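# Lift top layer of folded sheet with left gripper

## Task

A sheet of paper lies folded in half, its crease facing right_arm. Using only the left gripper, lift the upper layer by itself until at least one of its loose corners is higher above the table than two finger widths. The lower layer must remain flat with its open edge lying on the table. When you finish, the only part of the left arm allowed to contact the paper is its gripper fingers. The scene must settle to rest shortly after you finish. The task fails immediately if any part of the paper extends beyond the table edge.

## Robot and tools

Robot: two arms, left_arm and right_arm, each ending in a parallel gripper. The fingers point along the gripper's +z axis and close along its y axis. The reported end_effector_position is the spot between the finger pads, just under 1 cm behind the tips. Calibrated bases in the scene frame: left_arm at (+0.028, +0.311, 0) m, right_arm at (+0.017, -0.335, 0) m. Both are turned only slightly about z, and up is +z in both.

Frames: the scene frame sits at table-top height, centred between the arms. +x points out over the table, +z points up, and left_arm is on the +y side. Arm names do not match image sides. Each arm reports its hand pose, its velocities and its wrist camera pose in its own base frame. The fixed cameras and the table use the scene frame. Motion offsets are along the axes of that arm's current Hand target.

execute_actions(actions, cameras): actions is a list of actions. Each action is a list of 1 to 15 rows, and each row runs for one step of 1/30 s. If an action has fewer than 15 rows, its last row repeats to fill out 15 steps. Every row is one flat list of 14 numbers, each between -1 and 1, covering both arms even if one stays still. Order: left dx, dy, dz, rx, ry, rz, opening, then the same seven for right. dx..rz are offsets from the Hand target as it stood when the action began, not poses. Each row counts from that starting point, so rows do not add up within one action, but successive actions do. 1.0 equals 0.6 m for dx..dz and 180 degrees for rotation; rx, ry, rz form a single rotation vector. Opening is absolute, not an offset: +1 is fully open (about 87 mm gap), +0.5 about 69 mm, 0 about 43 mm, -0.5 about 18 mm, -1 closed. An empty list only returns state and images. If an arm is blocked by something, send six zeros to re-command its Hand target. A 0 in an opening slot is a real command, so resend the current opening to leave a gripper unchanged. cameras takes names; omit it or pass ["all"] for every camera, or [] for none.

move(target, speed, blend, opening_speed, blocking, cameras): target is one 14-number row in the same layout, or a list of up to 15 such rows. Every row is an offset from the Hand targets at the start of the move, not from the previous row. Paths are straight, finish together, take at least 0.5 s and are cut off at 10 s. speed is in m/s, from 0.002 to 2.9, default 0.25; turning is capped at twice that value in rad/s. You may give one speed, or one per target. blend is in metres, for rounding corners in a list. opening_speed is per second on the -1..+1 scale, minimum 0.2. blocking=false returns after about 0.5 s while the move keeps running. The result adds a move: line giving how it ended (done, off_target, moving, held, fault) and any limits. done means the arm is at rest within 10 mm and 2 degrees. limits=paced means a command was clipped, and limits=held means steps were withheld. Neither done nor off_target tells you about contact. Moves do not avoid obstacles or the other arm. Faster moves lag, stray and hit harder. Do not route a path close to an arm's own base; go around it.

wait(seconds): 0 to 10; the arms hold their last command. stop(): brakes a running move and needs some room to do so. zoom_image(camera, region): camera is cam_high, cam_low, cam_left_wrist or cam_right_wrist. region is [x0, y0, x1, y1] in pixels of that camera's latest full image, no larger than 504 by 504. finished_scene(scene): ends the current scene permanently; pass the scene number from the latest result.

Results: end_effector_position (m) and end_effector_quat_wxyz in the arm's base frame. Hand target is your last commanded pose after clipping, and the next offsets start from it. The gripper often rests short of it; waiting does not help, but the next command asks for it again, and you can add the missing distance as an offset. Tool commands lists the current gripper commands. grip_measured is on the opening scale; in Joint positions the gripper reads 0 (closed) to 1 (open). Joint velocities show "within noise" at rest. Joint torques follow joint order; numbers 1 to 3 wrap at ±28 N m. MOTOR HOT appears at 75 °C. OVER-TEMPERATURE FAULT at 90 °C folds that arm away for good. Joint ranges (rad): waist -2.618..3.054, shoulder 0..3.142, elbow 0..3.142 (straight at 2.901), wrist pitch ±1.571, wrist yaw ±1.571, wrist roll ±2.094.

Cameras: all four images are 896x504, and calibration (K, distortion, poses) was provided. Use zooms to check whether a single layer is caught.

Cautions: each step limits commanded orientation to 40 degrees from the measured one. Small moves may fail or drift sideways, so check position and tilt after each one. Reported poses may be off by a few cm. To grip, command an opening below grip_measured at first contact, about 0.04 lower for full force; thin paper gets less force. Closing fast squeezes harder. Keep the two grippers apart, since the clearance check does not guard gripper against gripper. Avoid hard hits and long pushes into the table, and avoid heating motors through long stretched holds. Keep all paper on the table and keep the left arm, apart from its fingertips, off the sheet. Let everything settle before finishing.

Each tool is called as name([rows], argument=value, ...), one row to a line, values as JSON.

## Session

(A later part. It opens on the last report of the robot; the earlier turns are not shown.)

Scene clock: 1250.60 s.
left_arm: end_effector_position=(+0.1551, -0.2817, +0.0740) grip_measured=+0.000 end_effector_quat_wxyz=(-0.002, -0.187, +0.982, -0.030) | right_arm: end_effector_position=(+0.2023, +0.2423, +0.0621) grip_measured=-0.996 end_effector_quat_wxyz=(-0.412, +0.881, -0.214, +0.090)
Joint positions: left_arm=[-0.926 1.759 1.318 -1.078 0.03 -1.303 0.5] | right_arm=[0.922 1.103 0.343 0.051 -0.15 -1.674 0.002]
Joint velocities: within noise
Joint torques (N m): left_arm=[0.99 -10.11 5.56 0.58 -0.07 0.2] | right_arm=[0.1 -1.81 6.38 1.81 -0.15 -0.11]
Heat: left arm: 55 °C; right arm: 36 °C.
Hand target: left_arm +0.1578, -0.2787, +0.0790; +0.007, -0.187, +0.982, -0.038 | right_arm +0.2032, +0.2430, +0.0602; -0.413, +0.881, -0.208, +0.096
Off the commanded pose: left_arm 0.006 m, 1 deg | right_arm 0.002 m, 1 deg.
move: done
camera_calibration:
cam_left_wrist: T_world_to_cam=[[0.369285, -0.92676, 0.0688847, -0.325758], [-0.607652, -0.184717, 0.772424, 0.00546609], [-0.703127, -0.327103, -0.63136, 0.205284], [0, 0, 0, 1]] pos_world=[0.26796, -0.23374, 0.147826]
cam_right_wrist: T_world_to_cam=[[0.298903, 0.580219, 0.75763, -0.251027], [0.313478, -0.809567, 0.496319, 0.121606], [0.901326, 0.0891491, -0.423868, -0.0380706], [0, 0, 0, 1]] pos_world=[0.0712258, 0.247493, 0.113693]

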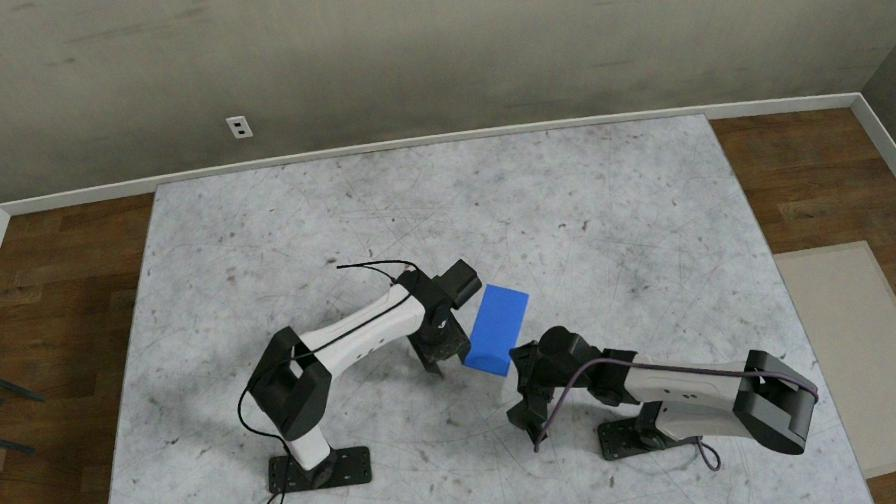

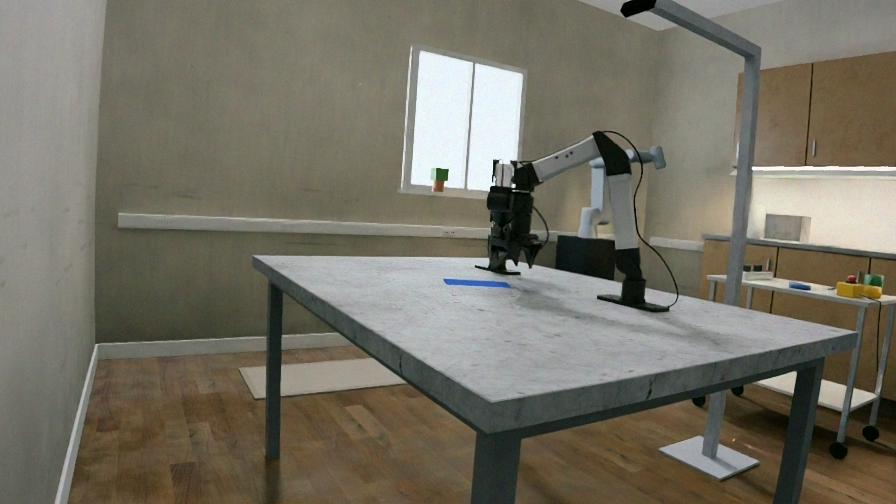

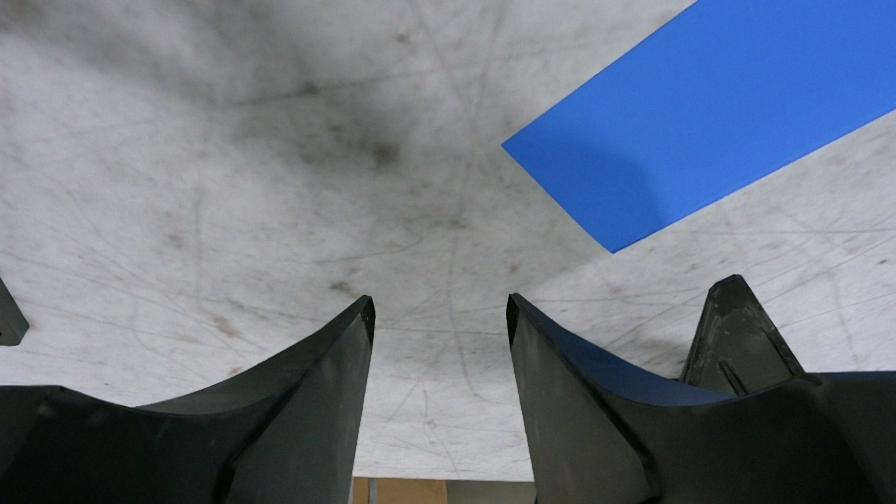

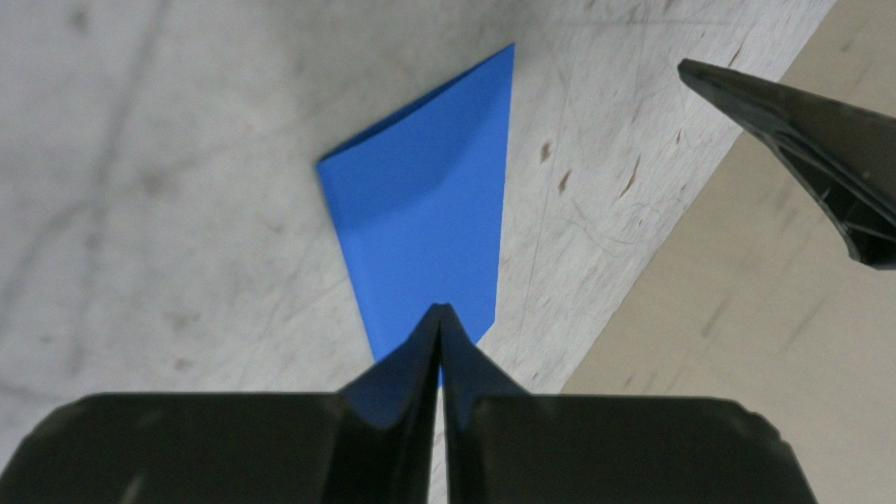

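move(target=[-0.0035, -0.1058, 0.0568, 0.0396, 0.0374, 0.26, 0.0, 0, 0.034, 0.0372, 0, 0, 0, -1.0], speed=0.25, cameras=["cam_left_wrist", "cam_right_wrist", "cam_low"])

Scene clock: 1305.03 s.
left_arm: end_effector_position=(+0.1831, -0.3314, +0.0467) grip_measured=+0.000 end_effector_quat_wxyz=(-0.026, +0.213, +0.972, -0.093) | right_arm: end_effector_position=(+0.2055, +0.2455, +0.0311) grip_measured=-0.996 end_effector_quat_wxyz=(-0.411, +0.881, -0.214, +0.091)
Joint positions: left_arm=[-0.933 2.062 1.606 -1.03 0.174 -0.509 0.5] | right_arm=[0.922 1.263 0.274 0.278 -0.146 -1.676 0.002]
Joint velocities: within noise
Joint torques (N m): left_arm=[-0.38 -9.68 9.37 0.63 0.3 0.2] | right_arm=[0.5 -2.56 5.57 1.81 -0.14 -0.07]
Heat: left arm: 55 °C; right arm: 36 °C.
Hand target: left_arm +0.1840, -0.3394, +0.0500; -0.023, +0.221, +0.970, -0.102 | right_arm +0.2049, +0.2466, +0.0301; -0.413, +0.882, -0.208, +0.096
Off the commanded pose: left_arm 0.009 m, 1 deg | right_arm 0.002 m, 1 deg.
move: done
camera_calibration:
cam_left_wrist: T_world_to_cam=[[-0.406007, -0.891104, 0.20271, -0.232838], [-0.514358, 0.406168, 0.755291, 0.213989], [-0.755377, 0.202388, -0.623253, 0.376105], [0, 0, 0, 1]] pos_world=[0.299634, -0.370518, 0.119983]
cam_right_wrist: T_world_to_cam=[[0.298534, 0.582297, 0.75618, -0.230853], [0.311335, -0.808385, 0.499585, 0.138573], [0.902191, 0.086282, -0.422619, -0.0538162], [0, 0, 0, 1]] pos_world=[0.0743273, 0.251089, 0.0825937]
Images, in order (width x height): cam_low 896x504, cam_left_wrist 896x504, cam_right_wrist 896x504.

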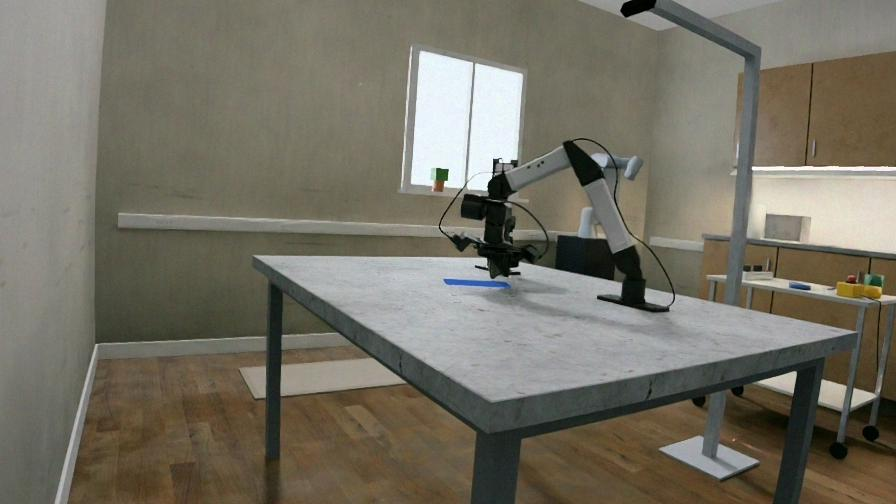

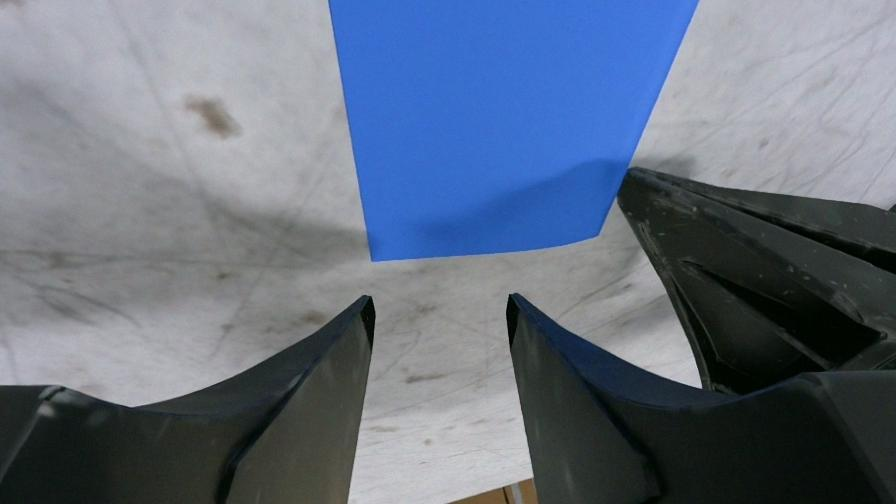

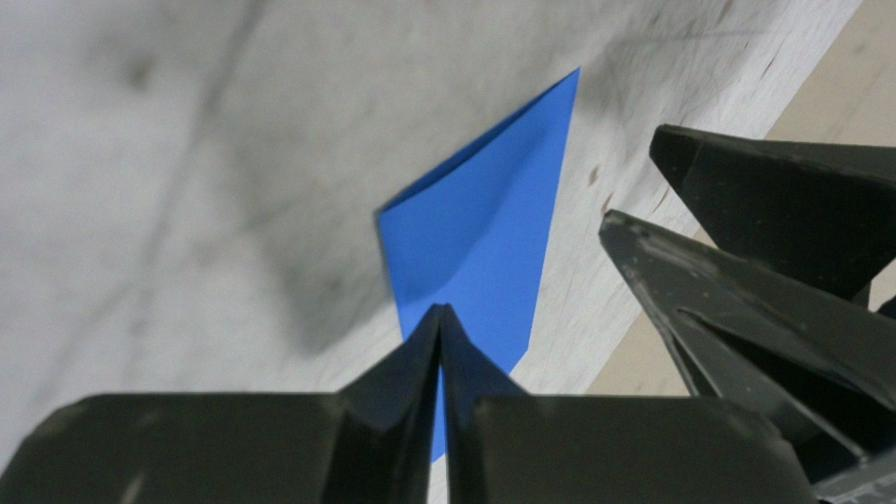

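move(target=[-0.0128, -0.0113, 0.0195, 0, 0, 0, 0.0, 0, 0.0128, 0.0107, 0, 0, 0, -1.0], speed=0.06, cameras=["cam_left_wrist", "cam_right_wrist"])

Scene clock: 1339.87 s.
left_arm: end_effector_position=(+0.1841, -0.3395, +0.0369) grip_measured=+0.000 end_effector_quat_wxyz=(-0.032, +0.218, +0.971, -0.089) | right_arm: end_effector_position=(+0.2052, +0.2462, +0.0213) grip_measured=-0.996 end_effector_quat_wxyz=(-0.411, +0.881, -0.213, +0.091)
Joint positions: left_arm=[-0.943 2.114 1.644 -1.03 0.175 -0.508 0.5] | right_arm=[0.924 1.32 0.251 0.359 -0.146 -1.676 0.002]
Joint velocities: within noise
Joint torques (N m): left_arm=[-0.36 -10.11 9.31 0.76 0.26 0.1] | right_arm=[0.36 -2.73 5.18 1.79 -0.15 -0.07]
Heat: left arm: 55 °C; right arm: 37 °C.
Hand target: left_arm +0.1871, -0.3508, +0.0399; -0.023, +0.221, +0.970, -0.102 | right_arm +0.2049, +0.2468, +0.0202; -0.413, +0.881, -0.208, +0.096
Off the commanded pose: left_arm 0.012 m, 2 deg | right_arm 0.001 m, 1 deg.
move: off_target (left_arm)
camera_calibration:
cam_left_wrist: T_world_to_cam=[[-0.414486, -0.888512, 0.196845, -0.235014], [-0.503209, 0.403987, 0.763921, 0.222113], [-0.758276, 0.21758, -0.614554, 0.377807], [0, 0, 0, 1]] pos_world=[0.300841, -0.380747, 0.108768]
cam_right_wrist: T_world_to_cam=[[0.296753, 0.582564, 0.756675, -0.223484], [0.312681, -0.807964, 0.499425, 0.143744], [0.902313, 0.0883921, -0.421923, -0.058354], [0, 0, 0, 1]] pos_world=[0.0740271, 0.251491, 0.0726946]
Images, in order (width x height): cam_left_wrist 896x504, cam_right_wrist 896x504.

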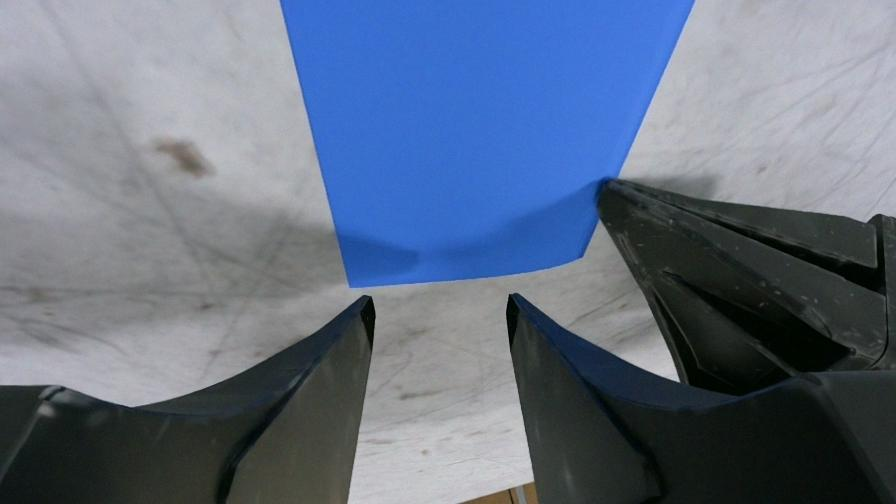

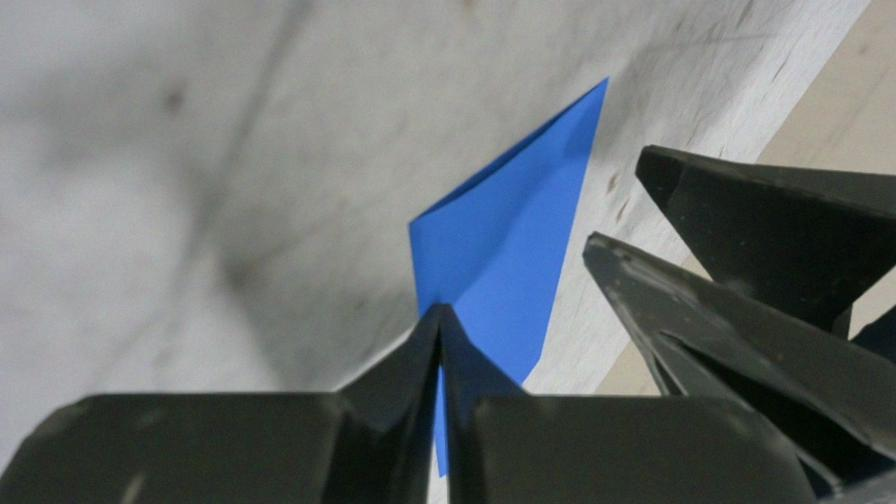

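move(target=[0, 0.0052, 0.0245, 0, 0, 0, 0.0, 0, 0.0077, 0.0064, 0, 0, 0, -1.0], speed=0.06, cameras=["cam_left_wrist", "cam_right_wrist"])

Scene clock: 1361.33 s.
left_arm: end_effector_position=(+0.1896, -0.3472, +0.0309) grip_measured=+0.000 end_effector_quat_wxyz=(-0.021, +0.219, +0.971, -0.098) | right_arm: end_effector_position=(+0.2074, +0.2487, +0.0194) grip_measured=-0.996 end_effector_quat_wxyz=(-0.419, +0.878, -0.212, +0.095)
Joint positions: left_arm=[-0.943 2.128 1.644 -0.987 0.175 -0.508 0.5] | right_arm=[0.924 1.355 0.24 0.424 -0.145 -1.676 0.002]
Joint velocities: within noise
Joint torques (N m): left_arm=[-0.34 -10.19 5.81 0.94 0.27 0.1] | right_arm=[0.36 -2.65 4.75 1.68 -0.16 -0.07]
Heat: left arm: 59 °C; right arm: 37 °C.
Hand target: left_arm +0.1871, -0.3508, +0.0249; -0.023, +0.221, +0.970, -0.102 | right_arm +0.2048, +0.2466, +0.0140; -0.413, +0.882, -0.208, +0.096
Off the commanded pose: left_arm 0.007 m, 1 deg | right_arm 0.006 m, 1 deg.
move: done
camera_calibration:
cam_left_wrist: T_world_to_cam=[[-0.417984, -0.883771, 0.210331, -0.236371], [-0.515874, 0.421482, 0.745806, 0.241514], [-0.747772, 0.203231, -0.632087, 0.373535], [0, 0, 0, 1]] pos_world=[0.305111, -0.386606, 0.1057]
cam_right_wrist: T_world_to_cam=[[0.288206, 0.571289, 0.768483, -0.219798], [0.306194, -0.815383, 0.491321, 0.149435], [0.907294, 0.0937027, -0.409924, -0.0638639], [0, 0, 0, 1]] pos_world=[0.0755344, 0.253399, 0.0693111]
Images, in order (width x height): cam_left_wrist 896x504, cam_right_wrist 896x504.

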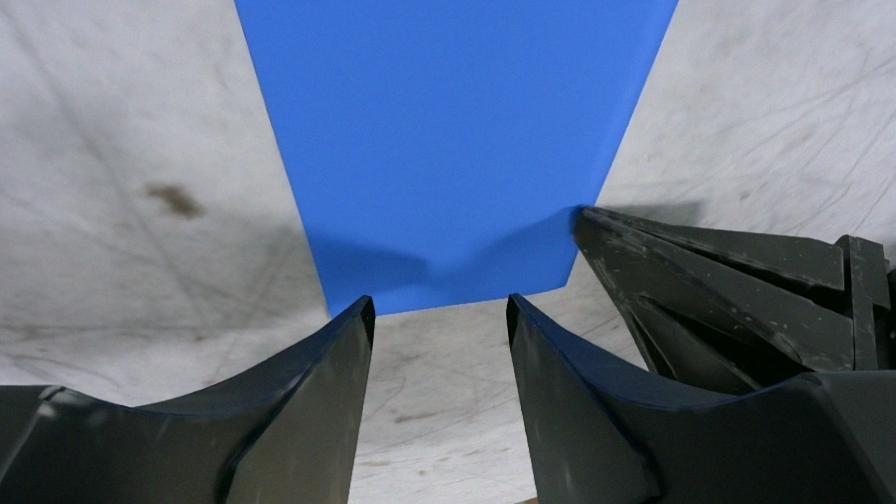

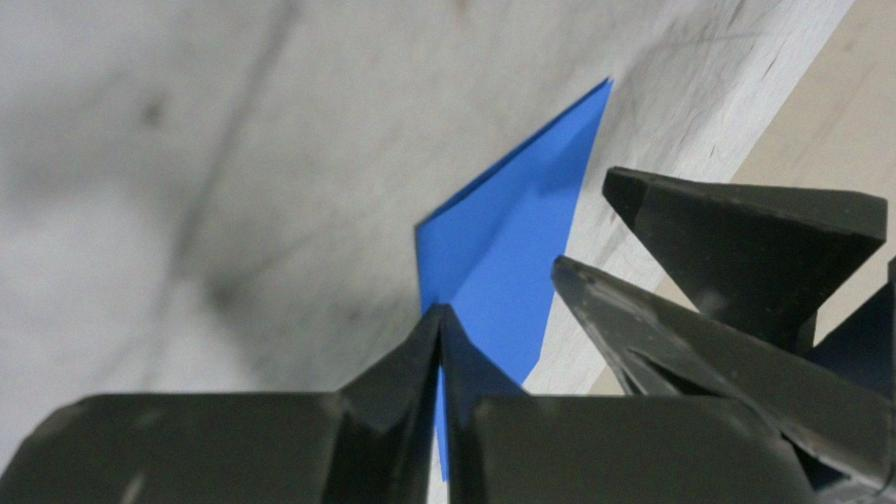

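move(target=[0.0022, 0.0265, -0.0062, 0, 0, 0, 0.0, 0, 0, 0, 0, 0, 0, -1.0], speed=0.05, cameras=["cam_left_wrist"])

zoom_image(camera="cam_left_wrist", region=[300, 150, 650, 350])

Scene clock: 1380.80 s.
left_arm: end_effector_position=(+0.1898, -0.3328, +0.0200) grip_measured=+0.000 end_effector_quat_wxyz=(-0.033, +0.218, +0.971, -0.087) | right_arm: end_effector_position=(+0.2074, +0.2488, +0.0196) grip_measured=-0.996 end_effector_quat_wxyz=(-0.419, +0.878, -0.212, +0.095)
Joint positions: left_arm=[-0.922 2.128 1.597 -0.977 0.176 -0.485 0.5] | right_arm=[0.924 1.355 0.24 0.425 -0.145 -1.676 0.002]
Joint velocities: within noise
Joint torques (N m): left_arm=[0.85 -12.64 5.57 0.82 0.28 0.25] | right_arm=[0.36 -2.66 4.75 1.69 -0.16 -0.07]
Heat: left arm: 56 °C; right arm: 37 °C.
Hand target: left_arm +0.1930, -0.3356, +0.0253; -0.023, +0.221, +0.970, -0.102 | right_arm +0.2049, +0.2467, +0.0142; -0.413, +0.881, -0.208, +0.096
Off the commanded pose: left_arm 0.007 m, 2 deg | right_arm 0.007 m, 1 deg.
move: done
camera_calibration:
cam_left_wrist: T_world_to_cam=[[-0.415231, -0.888608, 0.194828, -0.223165], [-0.501199, 0.402189, 0.766188, 0.234096], [-0.759199, 0.220497, -0.612371, 0.371418], [0, 0, 0, 1]] pos_world=[0.306643, -0.374354, 0.0915634]
Images, in order (width x height): cam_left_wrist 896x504.

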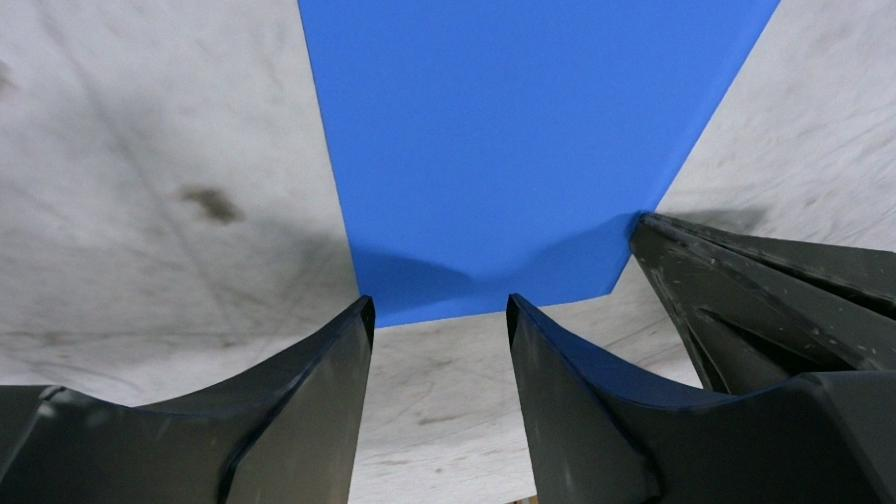

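Scaled by 1.440.

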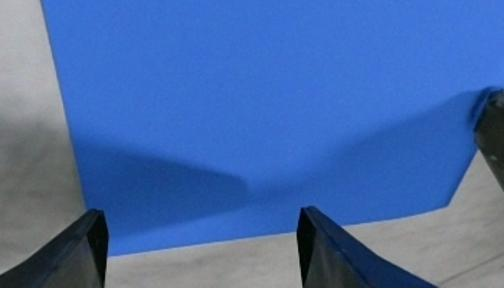

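move([
  [0, 0.0028, 0.013, 0, 0, 0, 0.0, 0, 0, 0, 0, 0, 0, -1.0],
  [0, 0.0028, 0.013, 0, 0, 0, -0.3, 0, 0, 0, 0, 0, 0, -1.0],
], speed=0.05, opening_speed=0.4, cameras=["cam_left_wrist", "cam_right_wrist"])

zoom_image(camera="cam_left_wrist", region=[300, 150, 650, 350])

zoom_image(camera="cam_right_wrist", region=[380, 40, 680, 340])

Scene clock: 1405.43 s.
left_arm: end_effector_position=(+0.1909, -0.3344, +0.0160) grip_measured=-0.300 end_effector_quat_wxyz=(-0.028, +0.220, +0.971, -0.092) | right_arm: end_effector_position=(+0.2074, +0.2488, +0.0196) grip_measured=-0.996 end_effector_quat_wxyz=(-0.419, +0.878, -0.212, +0.095)
Joint positions: left_arm=[-0.922 2.128 1.582 -0.949 0.177 -0.484 0.35] | right_arm=[0.924 1.355 0.24 0.425 -0.145 -1.676 0.002]
Joint velocities: within noise
Joint torques (N m): left_arm=[0.85 -11.88 5.29 0.87 0.28 0.22] | right_arm=[0.36 -2.67 4.75 1.69 -0.16 -0.06]
Heat: left arm: 58 °C; right arm: 37 °C.
Hand target: left_arm +0.1929, -0.3355, +0.0173; -0.023, +0.221, +0.970, -0.102 | right_arm +0.2049, +0.2467, +0.0142; -0.413, +0.881, -0.208, +0.096
Off the commanded pose: left_arm 0.003 m, 1 deg | right_arm 0.006 m, 1 deg.
move: done
camera_calibration:
cam_left_wrist: T_world_to_cam=[[-0.418056, -0.885851, 0.20124, -0.221981], [-0.506088, 0.411081, 0.758213, 0.24234], [-0.75439, 0.21513, -0.620174, 0.367561], [0, 0, 0, 1]] pos_world=[0.307129, -0.375336, 0.0888781]
cam_right_wrist: T_world_to_cam=[[0.287887, 0.570768, 0.768989, -0.219783], [0.305895, -0.815725, 0.490939, 0.149491], [0.907496, 0.0938948, -0.409432, -0.0640117], [0, 0, 0, 1]] pos_world=[0.0756347, 0.253399, 0.0694117]
Images, in order (width x height): cam_left_wrist 896x504, cam_right_wrist 896x504.

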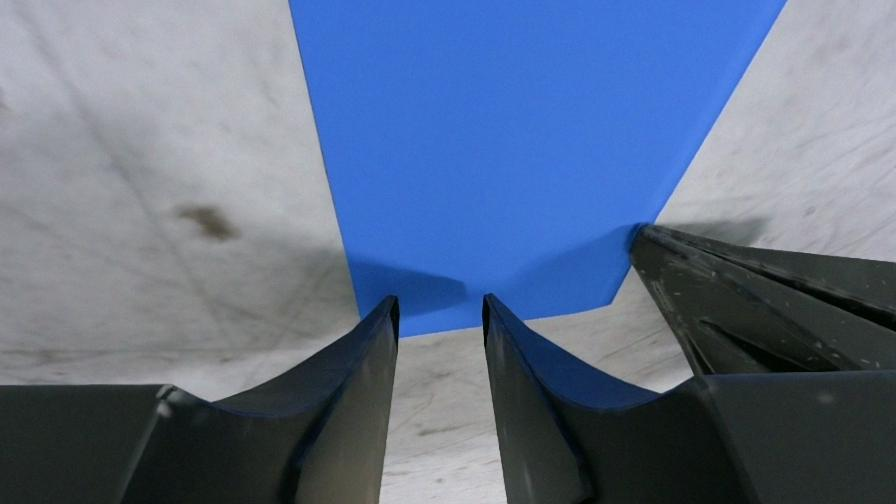

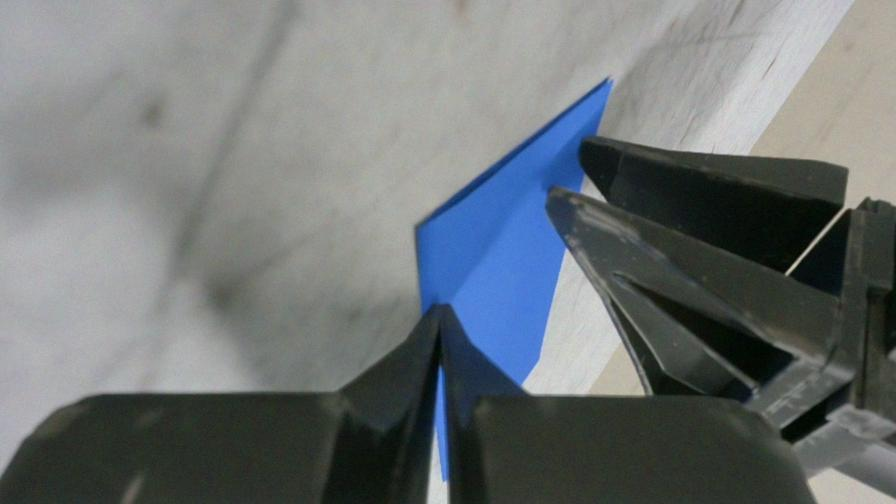

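Scaled by 1.440.

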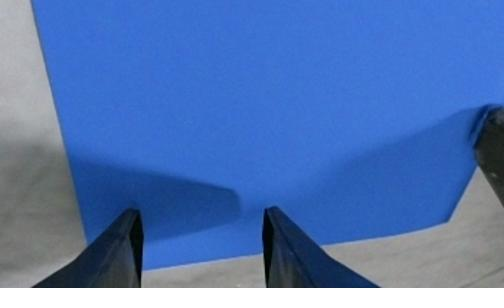

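Scaled by 1.680.

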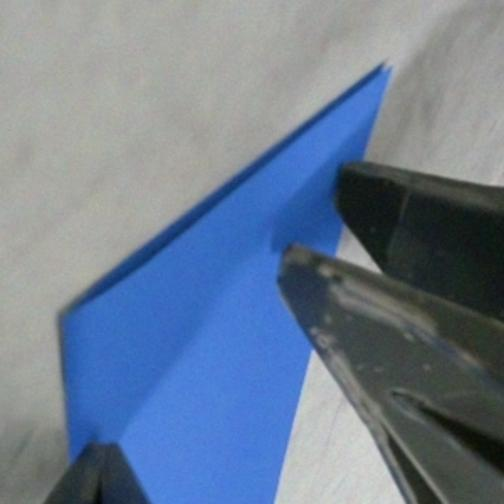

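move([
  [0, -0.004, 0, 0, 0, 0, 0.0, 0, 0, 0, 0, 0, 0, -1.0],
  [0, -0.0005, 0.016, 0, 0, 0, 0.0, 0, 0, 0, 0, 0, 0, -1.0],
], speed=0.05, opening_speed=1.0, cameras=["cam_left_wrist", "cam_right_wrist"])

zoom_image(camera="cam_left_wrist", region=[300, 150, 650, 350])

zoom_image(camera="cam_right_wrist", region=[380, 40, 680, 340])

Scene clock: 1417.07 s.
left_arm: end_effector_position=(+0.1903, -0.3356, +0.0158) grip_measured=+0.000 end_effector_quat_wxyz=(-0.029, +0.220, +0.970, -0.095) | right_arm: end_effector_position=(+0.2074, +0.2488, +0.0196) grip_measured=-0.996 end_effector_quat_wxyz=(-0.419, +0.878, -0.212, +0.095)
Joint positions: left_arm=[-0.922 2.128 1.579 -0.943 0.184 -0.484 0.5] | right_arm=[0.924 1.355 0.24 0.425 -0.145 -1.676 0.002]
Joint velocities: within noise
Joint torques (N m): left_arm=[0.4 -10.63 4.12 1.16 0.19 0.16] | right_arm=[0.38 -2.67 4.75 1.68 -0.16 -0.07]
Heat: left arm: 58 °C; right arm: 37 °C.
Hand target: left_arm +0.1920, -0.3376, +0.0080; -0.023, +0.221, +0.970, -0.102 | right_arm +0.2049, +0.2467, +0.0142; -0.413, +0.881, -0.208, +0.096
Off the commanded pose: left_arm 0.008 m, 1 deg | right_arm 0.006 m, 1 deg.
move: done
camera_calibration:
cam_left_wrist: T_world_to_cam=[[-0.417727, -0.884219, 0.208954, -0.222933], [-0.502907, 0.416557, 0.75734, 0.243928], [-0.756696, 0.211277, -0.618687, 0.366313], [0, 0, 0, 1]] pos_world=[0.306736, -0.376125, 0.0884794]
cam_right_wrist: T_world_to_cam=[[0.287887, 0.570768, 0.768989, -0.219783], [0.305895, -0.815725, 0.490939, 0.149491], [0.907496, 0.0938948, -0.409432, -0.0640117], [0, 0, 0, 1]] pos_world=[0.0756347, 0.253399, 0.0694117]
Images, in order (width x height): cam_left_wrist 896x504, cam_right_wrist 896x504.

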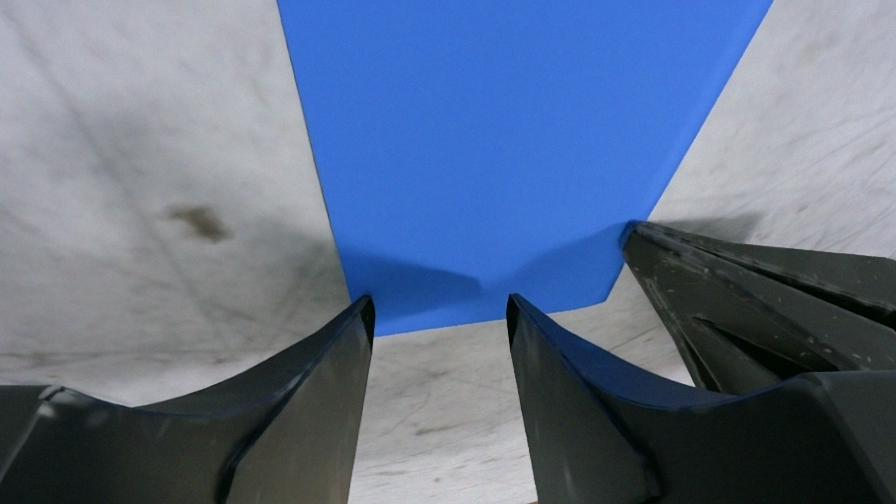

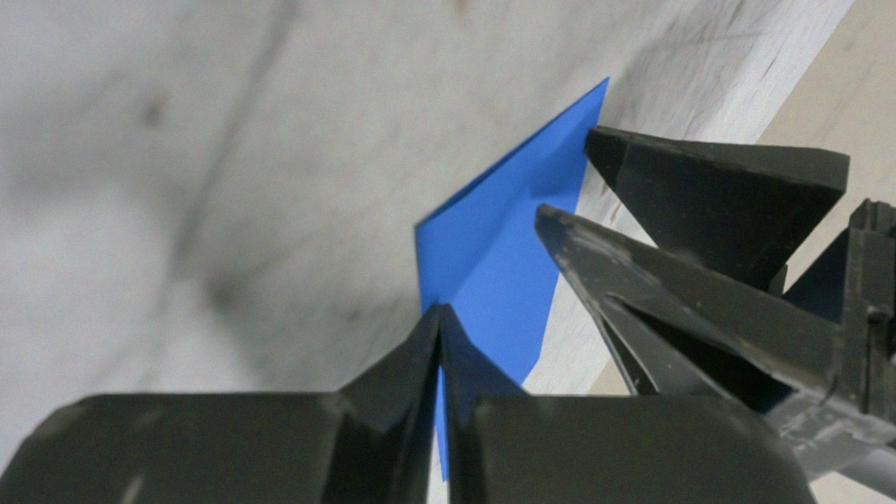

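Scaled by 1.440.

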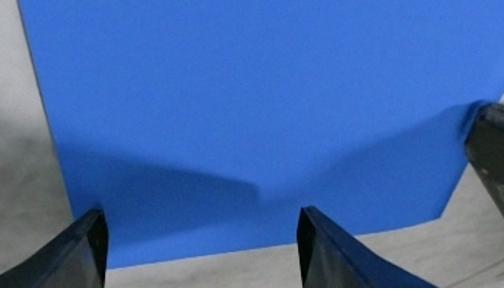

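Scaled by 1.680.

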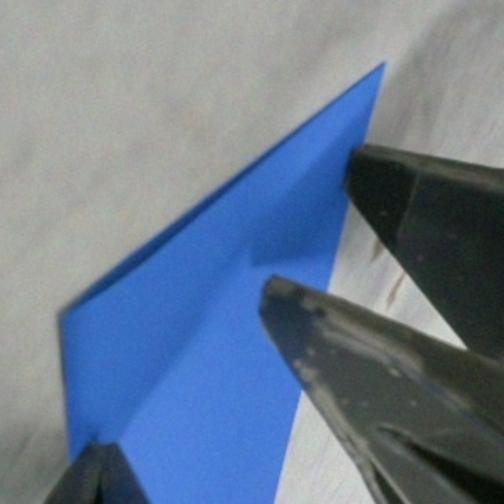

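move(target=[0, 0.0017, 0.0085, 0, 0, 0, -0.5, 0, 0, 0, 0, 0, 0, -1.0], speed=0.01, opening_speed=0.5, cameras=["cam_left_wrist", "cam_right_wrist"])

zoom_image(camera="cam_left_wrist", region=[300, 150, 650, 350])

zoom_image(camera="cam_right_wrist", region=[380, 40, 680, 340])

Scene clock: 1427.90 s.
left_arm: end_effector_position=(+0.1900, -0.3334, +0.0136) grip_measured=-0.500 end_effector_quat_wxyz=(-0.031, +0.218, +0.971, -0.094) | right_arm: end_effector_position=(+0.2075, +0.2488, +0.0196) grip_measured=-0.996 end_effector_quat_wxyz=(-0.419, +0.878, -0.212, +0.095)
Joint positions: left_arm=[-0.919 2.127 1.569 -0.938 0.184 -0.484 0.25] | right_arm=[0.924 1.355 0.24 0.425 -0.145 -1.676 0.002]
Joint velocities: within noise
Joint torques (N m): left_arm=[0.06 -10.03 4.04 1.29 0.19 0.17] | right_arm=[0.35 -2.66 4.72 1.69 -0.16 -0.07]
Heat: left arm: 58 °C; right arm: 37 °C.
Hand target: left_arm +0.1920, -0.3377, +0.0028; -0.023, +0.221, +0.970, -0.102 | right_arm +0.2049, +0.2467, +0.0142; -0.413, +0.881, -0.208, +0.096
Off the commanded pose: left_arm 0.012 m, 1 deg | right_arm 0.006 m, 1 deg.
move: off_target (left_arm)
camera_calibration:
cam_left_wrist: T_world_to_cam=[[-0.414446, -0.886255, 0.206851, -0.221791], [-0.502082, 0.412233, 0.760248, 0.242914], [-0.759045, 0.211226, -0.615821, 0.36467], [0, 0, 0, 1]] pos_world=[0.306843, -0.373728, 0.0857742]
cam_right_wrist: T_world_to_cam=[[0.287925, 0.57083, 0.768929, -0.219721], [0.30562, -0.815716, 0.491124, 0.149546], [0.907577, 0.0935935, -0.409322, -0.0639901], [0, 0, 0, 1]] pos_world=[0.0756349, 0.253399, 0.0693118]
Images, in order (width x height): cam_left_wrist 896x504, cam_right_wrist 896x504.

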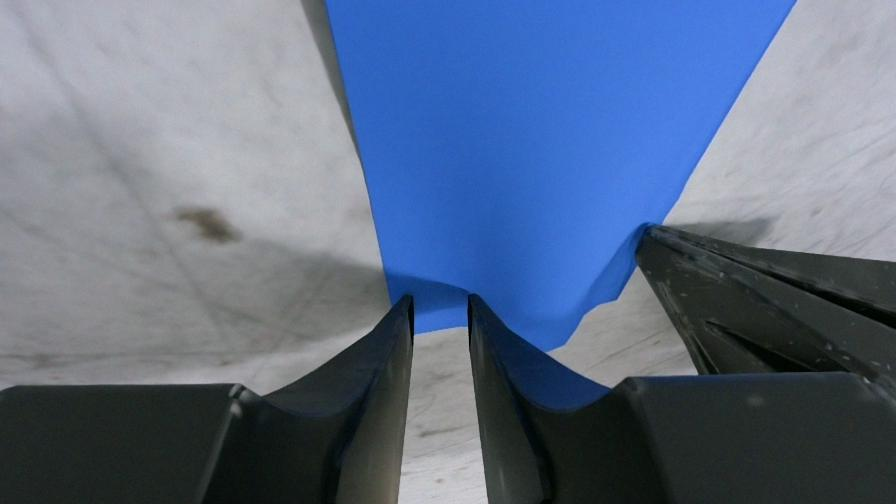

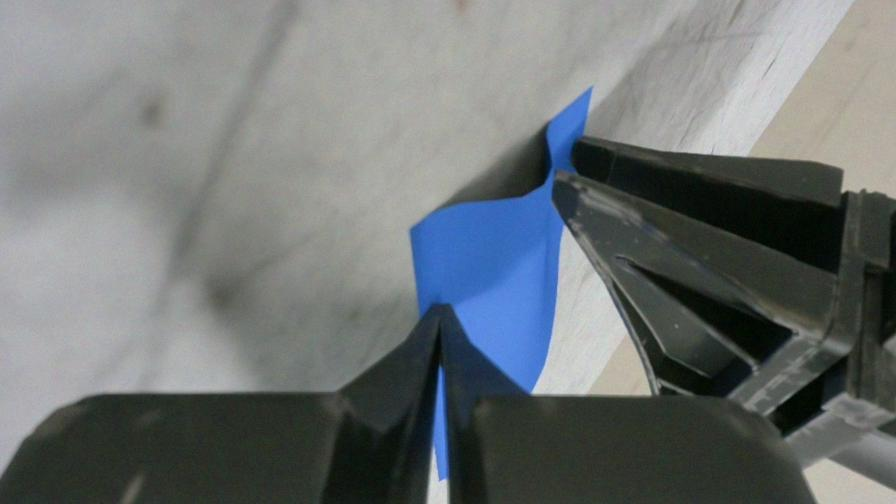

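Scaled by 1.440.

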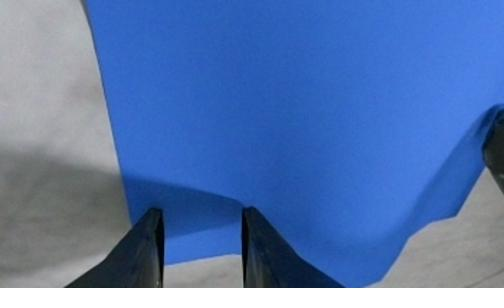

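Scaled by 1.680.

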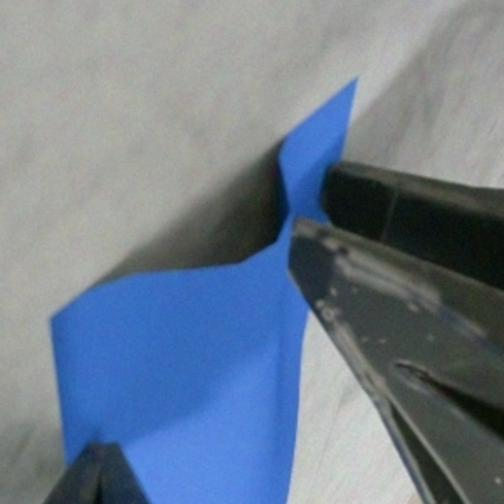

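move([
  [0, 0, -0.008, 0, 0, 0, 0.0, 0, 0, 0, 0, 0, 0, -1.0],
  [0, 0, -0.05, 0, 0, 0, 0.0, 0, 0, 0, 0, 0, 0, -1.0],
], speed=[0.02, 0.06], opening_speed=0.5, cameras=["cam_left_wrist", "cam_right_wrist"])

zoom_image(camera="cam_right_wrist", region=[380, 40, 680, 340])

Scene clock: 1472.93 s.
left_arm: end_effector_position=(+0.1869, -0.3304, +0.0168) grip_measured=+0.000 end_effector_quat_wxyz=(-0.041, +0.219, +0.970, -0.096) | right_arm: end_effector_position=(+0.2075, +0.2487, +0.0196) grip_measured=-0.996 end_effector_quat_wxyz=(-0.419, +0.878, -0.212, +0.095)
Joint positions: left_arm=[-0.915 2.122 1.569 -0.958 0.199 -0.477 0.5] | right_arm=[0.924 1.355 0.24 0.425 -0.144 -1.676 0.002]
Joint velocities: within noise
Joint torques (N m): left_arm=[0.99 -13.22 8.62 0.45 0 0.26] | right_arm=[0.35 -2.67 4.71 1.68 -0.17 -0.07]
Heat: left arm: 58 °C; right arm: 37 °C.
Hand target: left_arm +0.1946, -0.3320, +0.0321; -0.023, +0.221, +0.970, -0.102 | right_arm +0.2049, +0.2466, +0.0141; -0.413, +0.881, -0.208, +0.096
Off the commanded pose: left_arm 0.017 m, 2 deg | right_arm 0.006 m, 1 deg.
move: off_target (left_arm)
camera_calibration:
cam_left_wrist: T_world_to_cam=[[-0.41351, -0.88503, 0.213851, -0.221063], [-0.485651, 0.413063, 0.770404, 0.234737], [-0.770164, 0.214712, -0.600621, 0.366657], [0, 0, 0, 1]] pos_world=[0.304975, -0.371334, 0.0866546]
cam_right_wrist: T_world_to_cam=[[0.287866, 0.570881, 0.768914, -0.219728], [0.305272, -0.815716, 0.491341, 0.149556], [0.907713, 0.093287, -0.409091, -0.0639388], [0, 0, 0, 1]] pos_world=[0.0756351, 0.253399, 0.0693121]
Images, in order (width x height): cam_left_wrist 896x504, cam_right_wrist 896x504.

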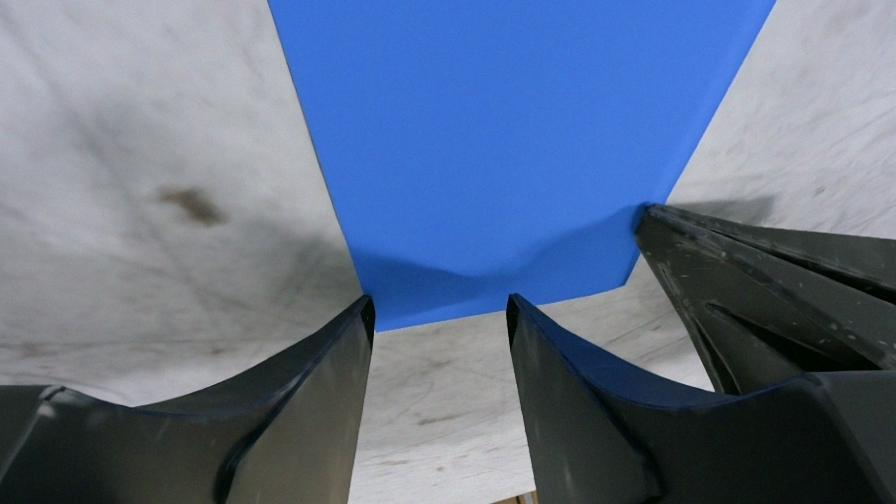

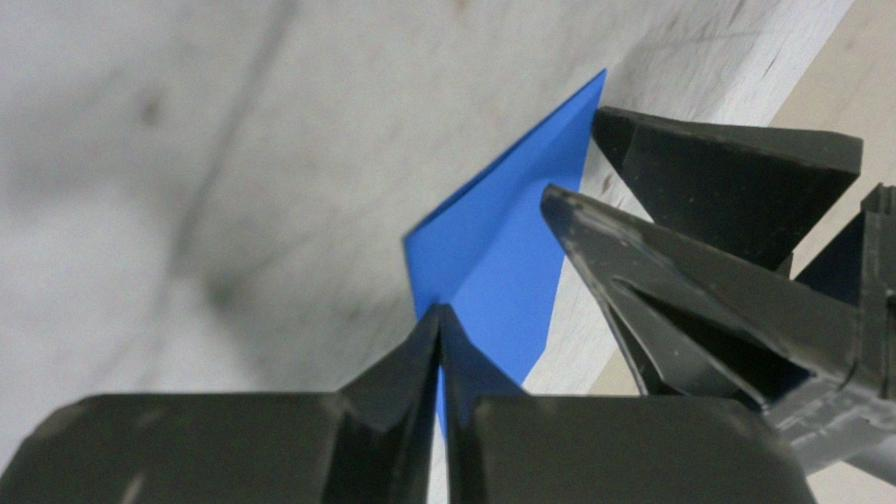

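Scaled by 1.680.

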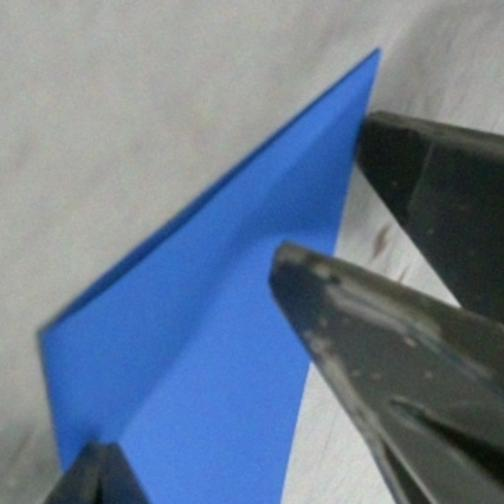

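move([
  [0.0072, -0.0177, -0.0048, 0, 0, 0, 0.0, 0, 0, 0, 0, 0, 0, -1.0],
  [0.0072, -0.0098, 0.032, 0, 0, 0, 0.0, 0, 0, 0, 0, 0, 0, -1.0],
], speed=[0.06, 0.04], cameras=["cam_left_wrist", "cam_right_wrist"])

zoom_image(camera="cam_right_wrist", region=[380, 40, 680, 340])

Scene clock: 1501.77 s.
left_arm: end_effector_position=(+0.1849, -0.3359, +0.0166) grip_measured=+0.000 end_effector_quat_wxyz=(-0.035, +0.220, +0.970, -0.099) | right_arm: end_effector_position=(+0.2075, +0.2487, +0.0196) grip_measured=-0.996 end_effector_quat_wxyz=(-0.419, +0.878, -0.212, +0.095)
Joint positions: left_arm=[-0.928 2.122 1.569 -0.944 0.197 -0.488 0.5] | right_arm=[0.924 1.355 0.24 0.425 -0.144 -1.676 0.002]
Joint velocities: within noise
Joint torques (N m): left_arm=[-0.32 -11.43 5.09 0.99 0.05 0.07] | right_arm=[0.35 -2.66 4.72 1.68 -0.17 -0.07]
Heat: left arm: 65 °C; right arm: 37 °C.
Hand target: left_arm +0.1865, -0.3390, +0.0145; -0.023, +0.221, +0.970, -0.102 | right_arm +0.2049, +0.2466, +0.0141; -0.413, +0.881, -0.208, +0.096
Off the commanded pose: left_arm 0.004 m, 1 deg | right_arm 0.006 m, 1 deg.
move: done
camera_calibration:
cam_left_wrist: T_world_to_cam=[[-0.416887, -0.882452, 0.217909, -0.225293], [-0.492028, 0.420659, 0.762204, 0.240062], [-0.764273, 0.210536, -0.609558, 0.363957], [0, 0, 0, 1]] pos_world=[0.302358, -0.37642, 0.0879699]
cam_right_wrist: T_world_to_cam=[[0.287866, 0.570881, 0.768914, -0.219728], [0.305272, -0.815716, 0.491341, 0.149556], [0.907713, 0.093287, -0.409091, -0.0639388], [0, 0, 0, 1]] pos_world=[0.0756351, 0.253399, 0.0693121]
Images, in order (width x height): cam_left_wrist 896x504, cam_right_wrist 896x504.

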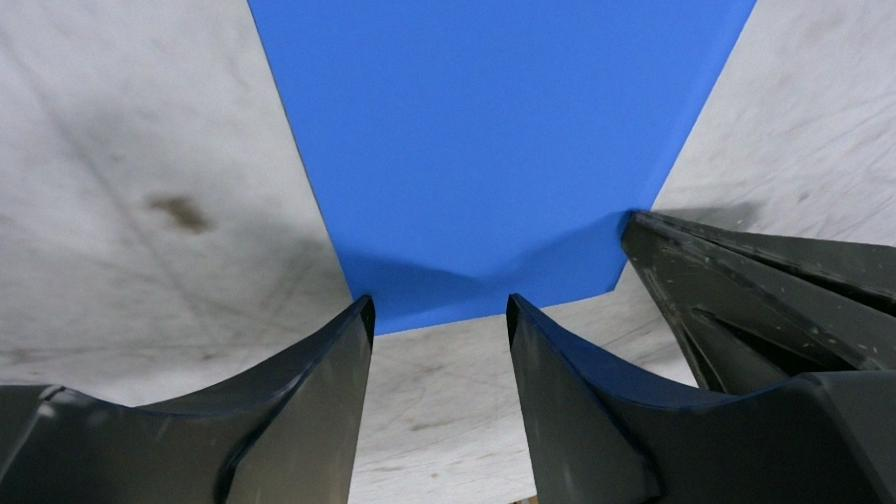

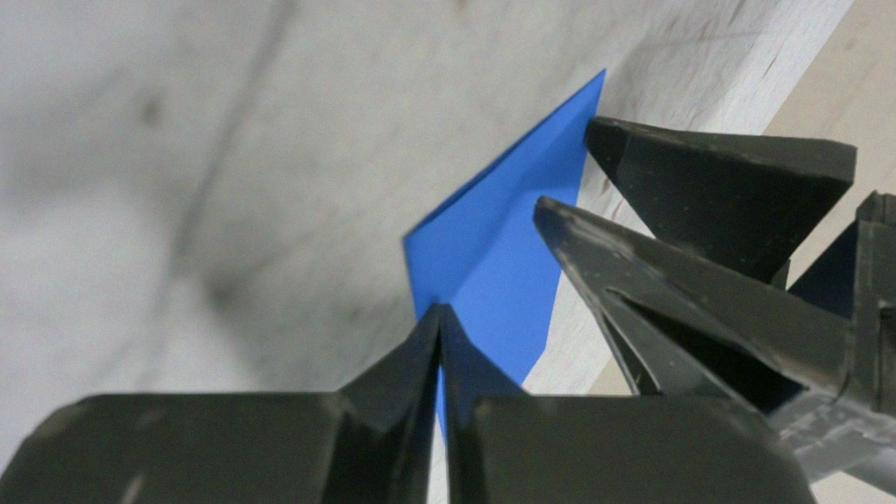

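Scaled by 1.680.

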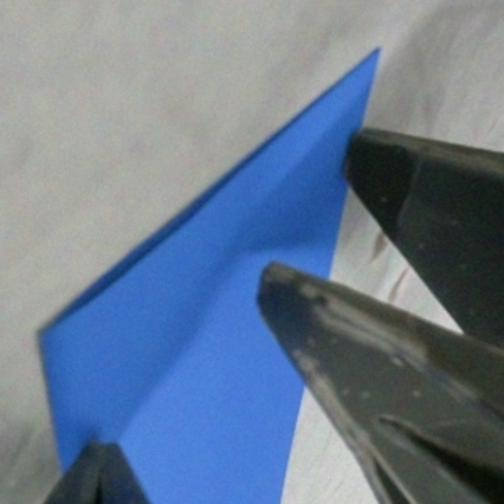

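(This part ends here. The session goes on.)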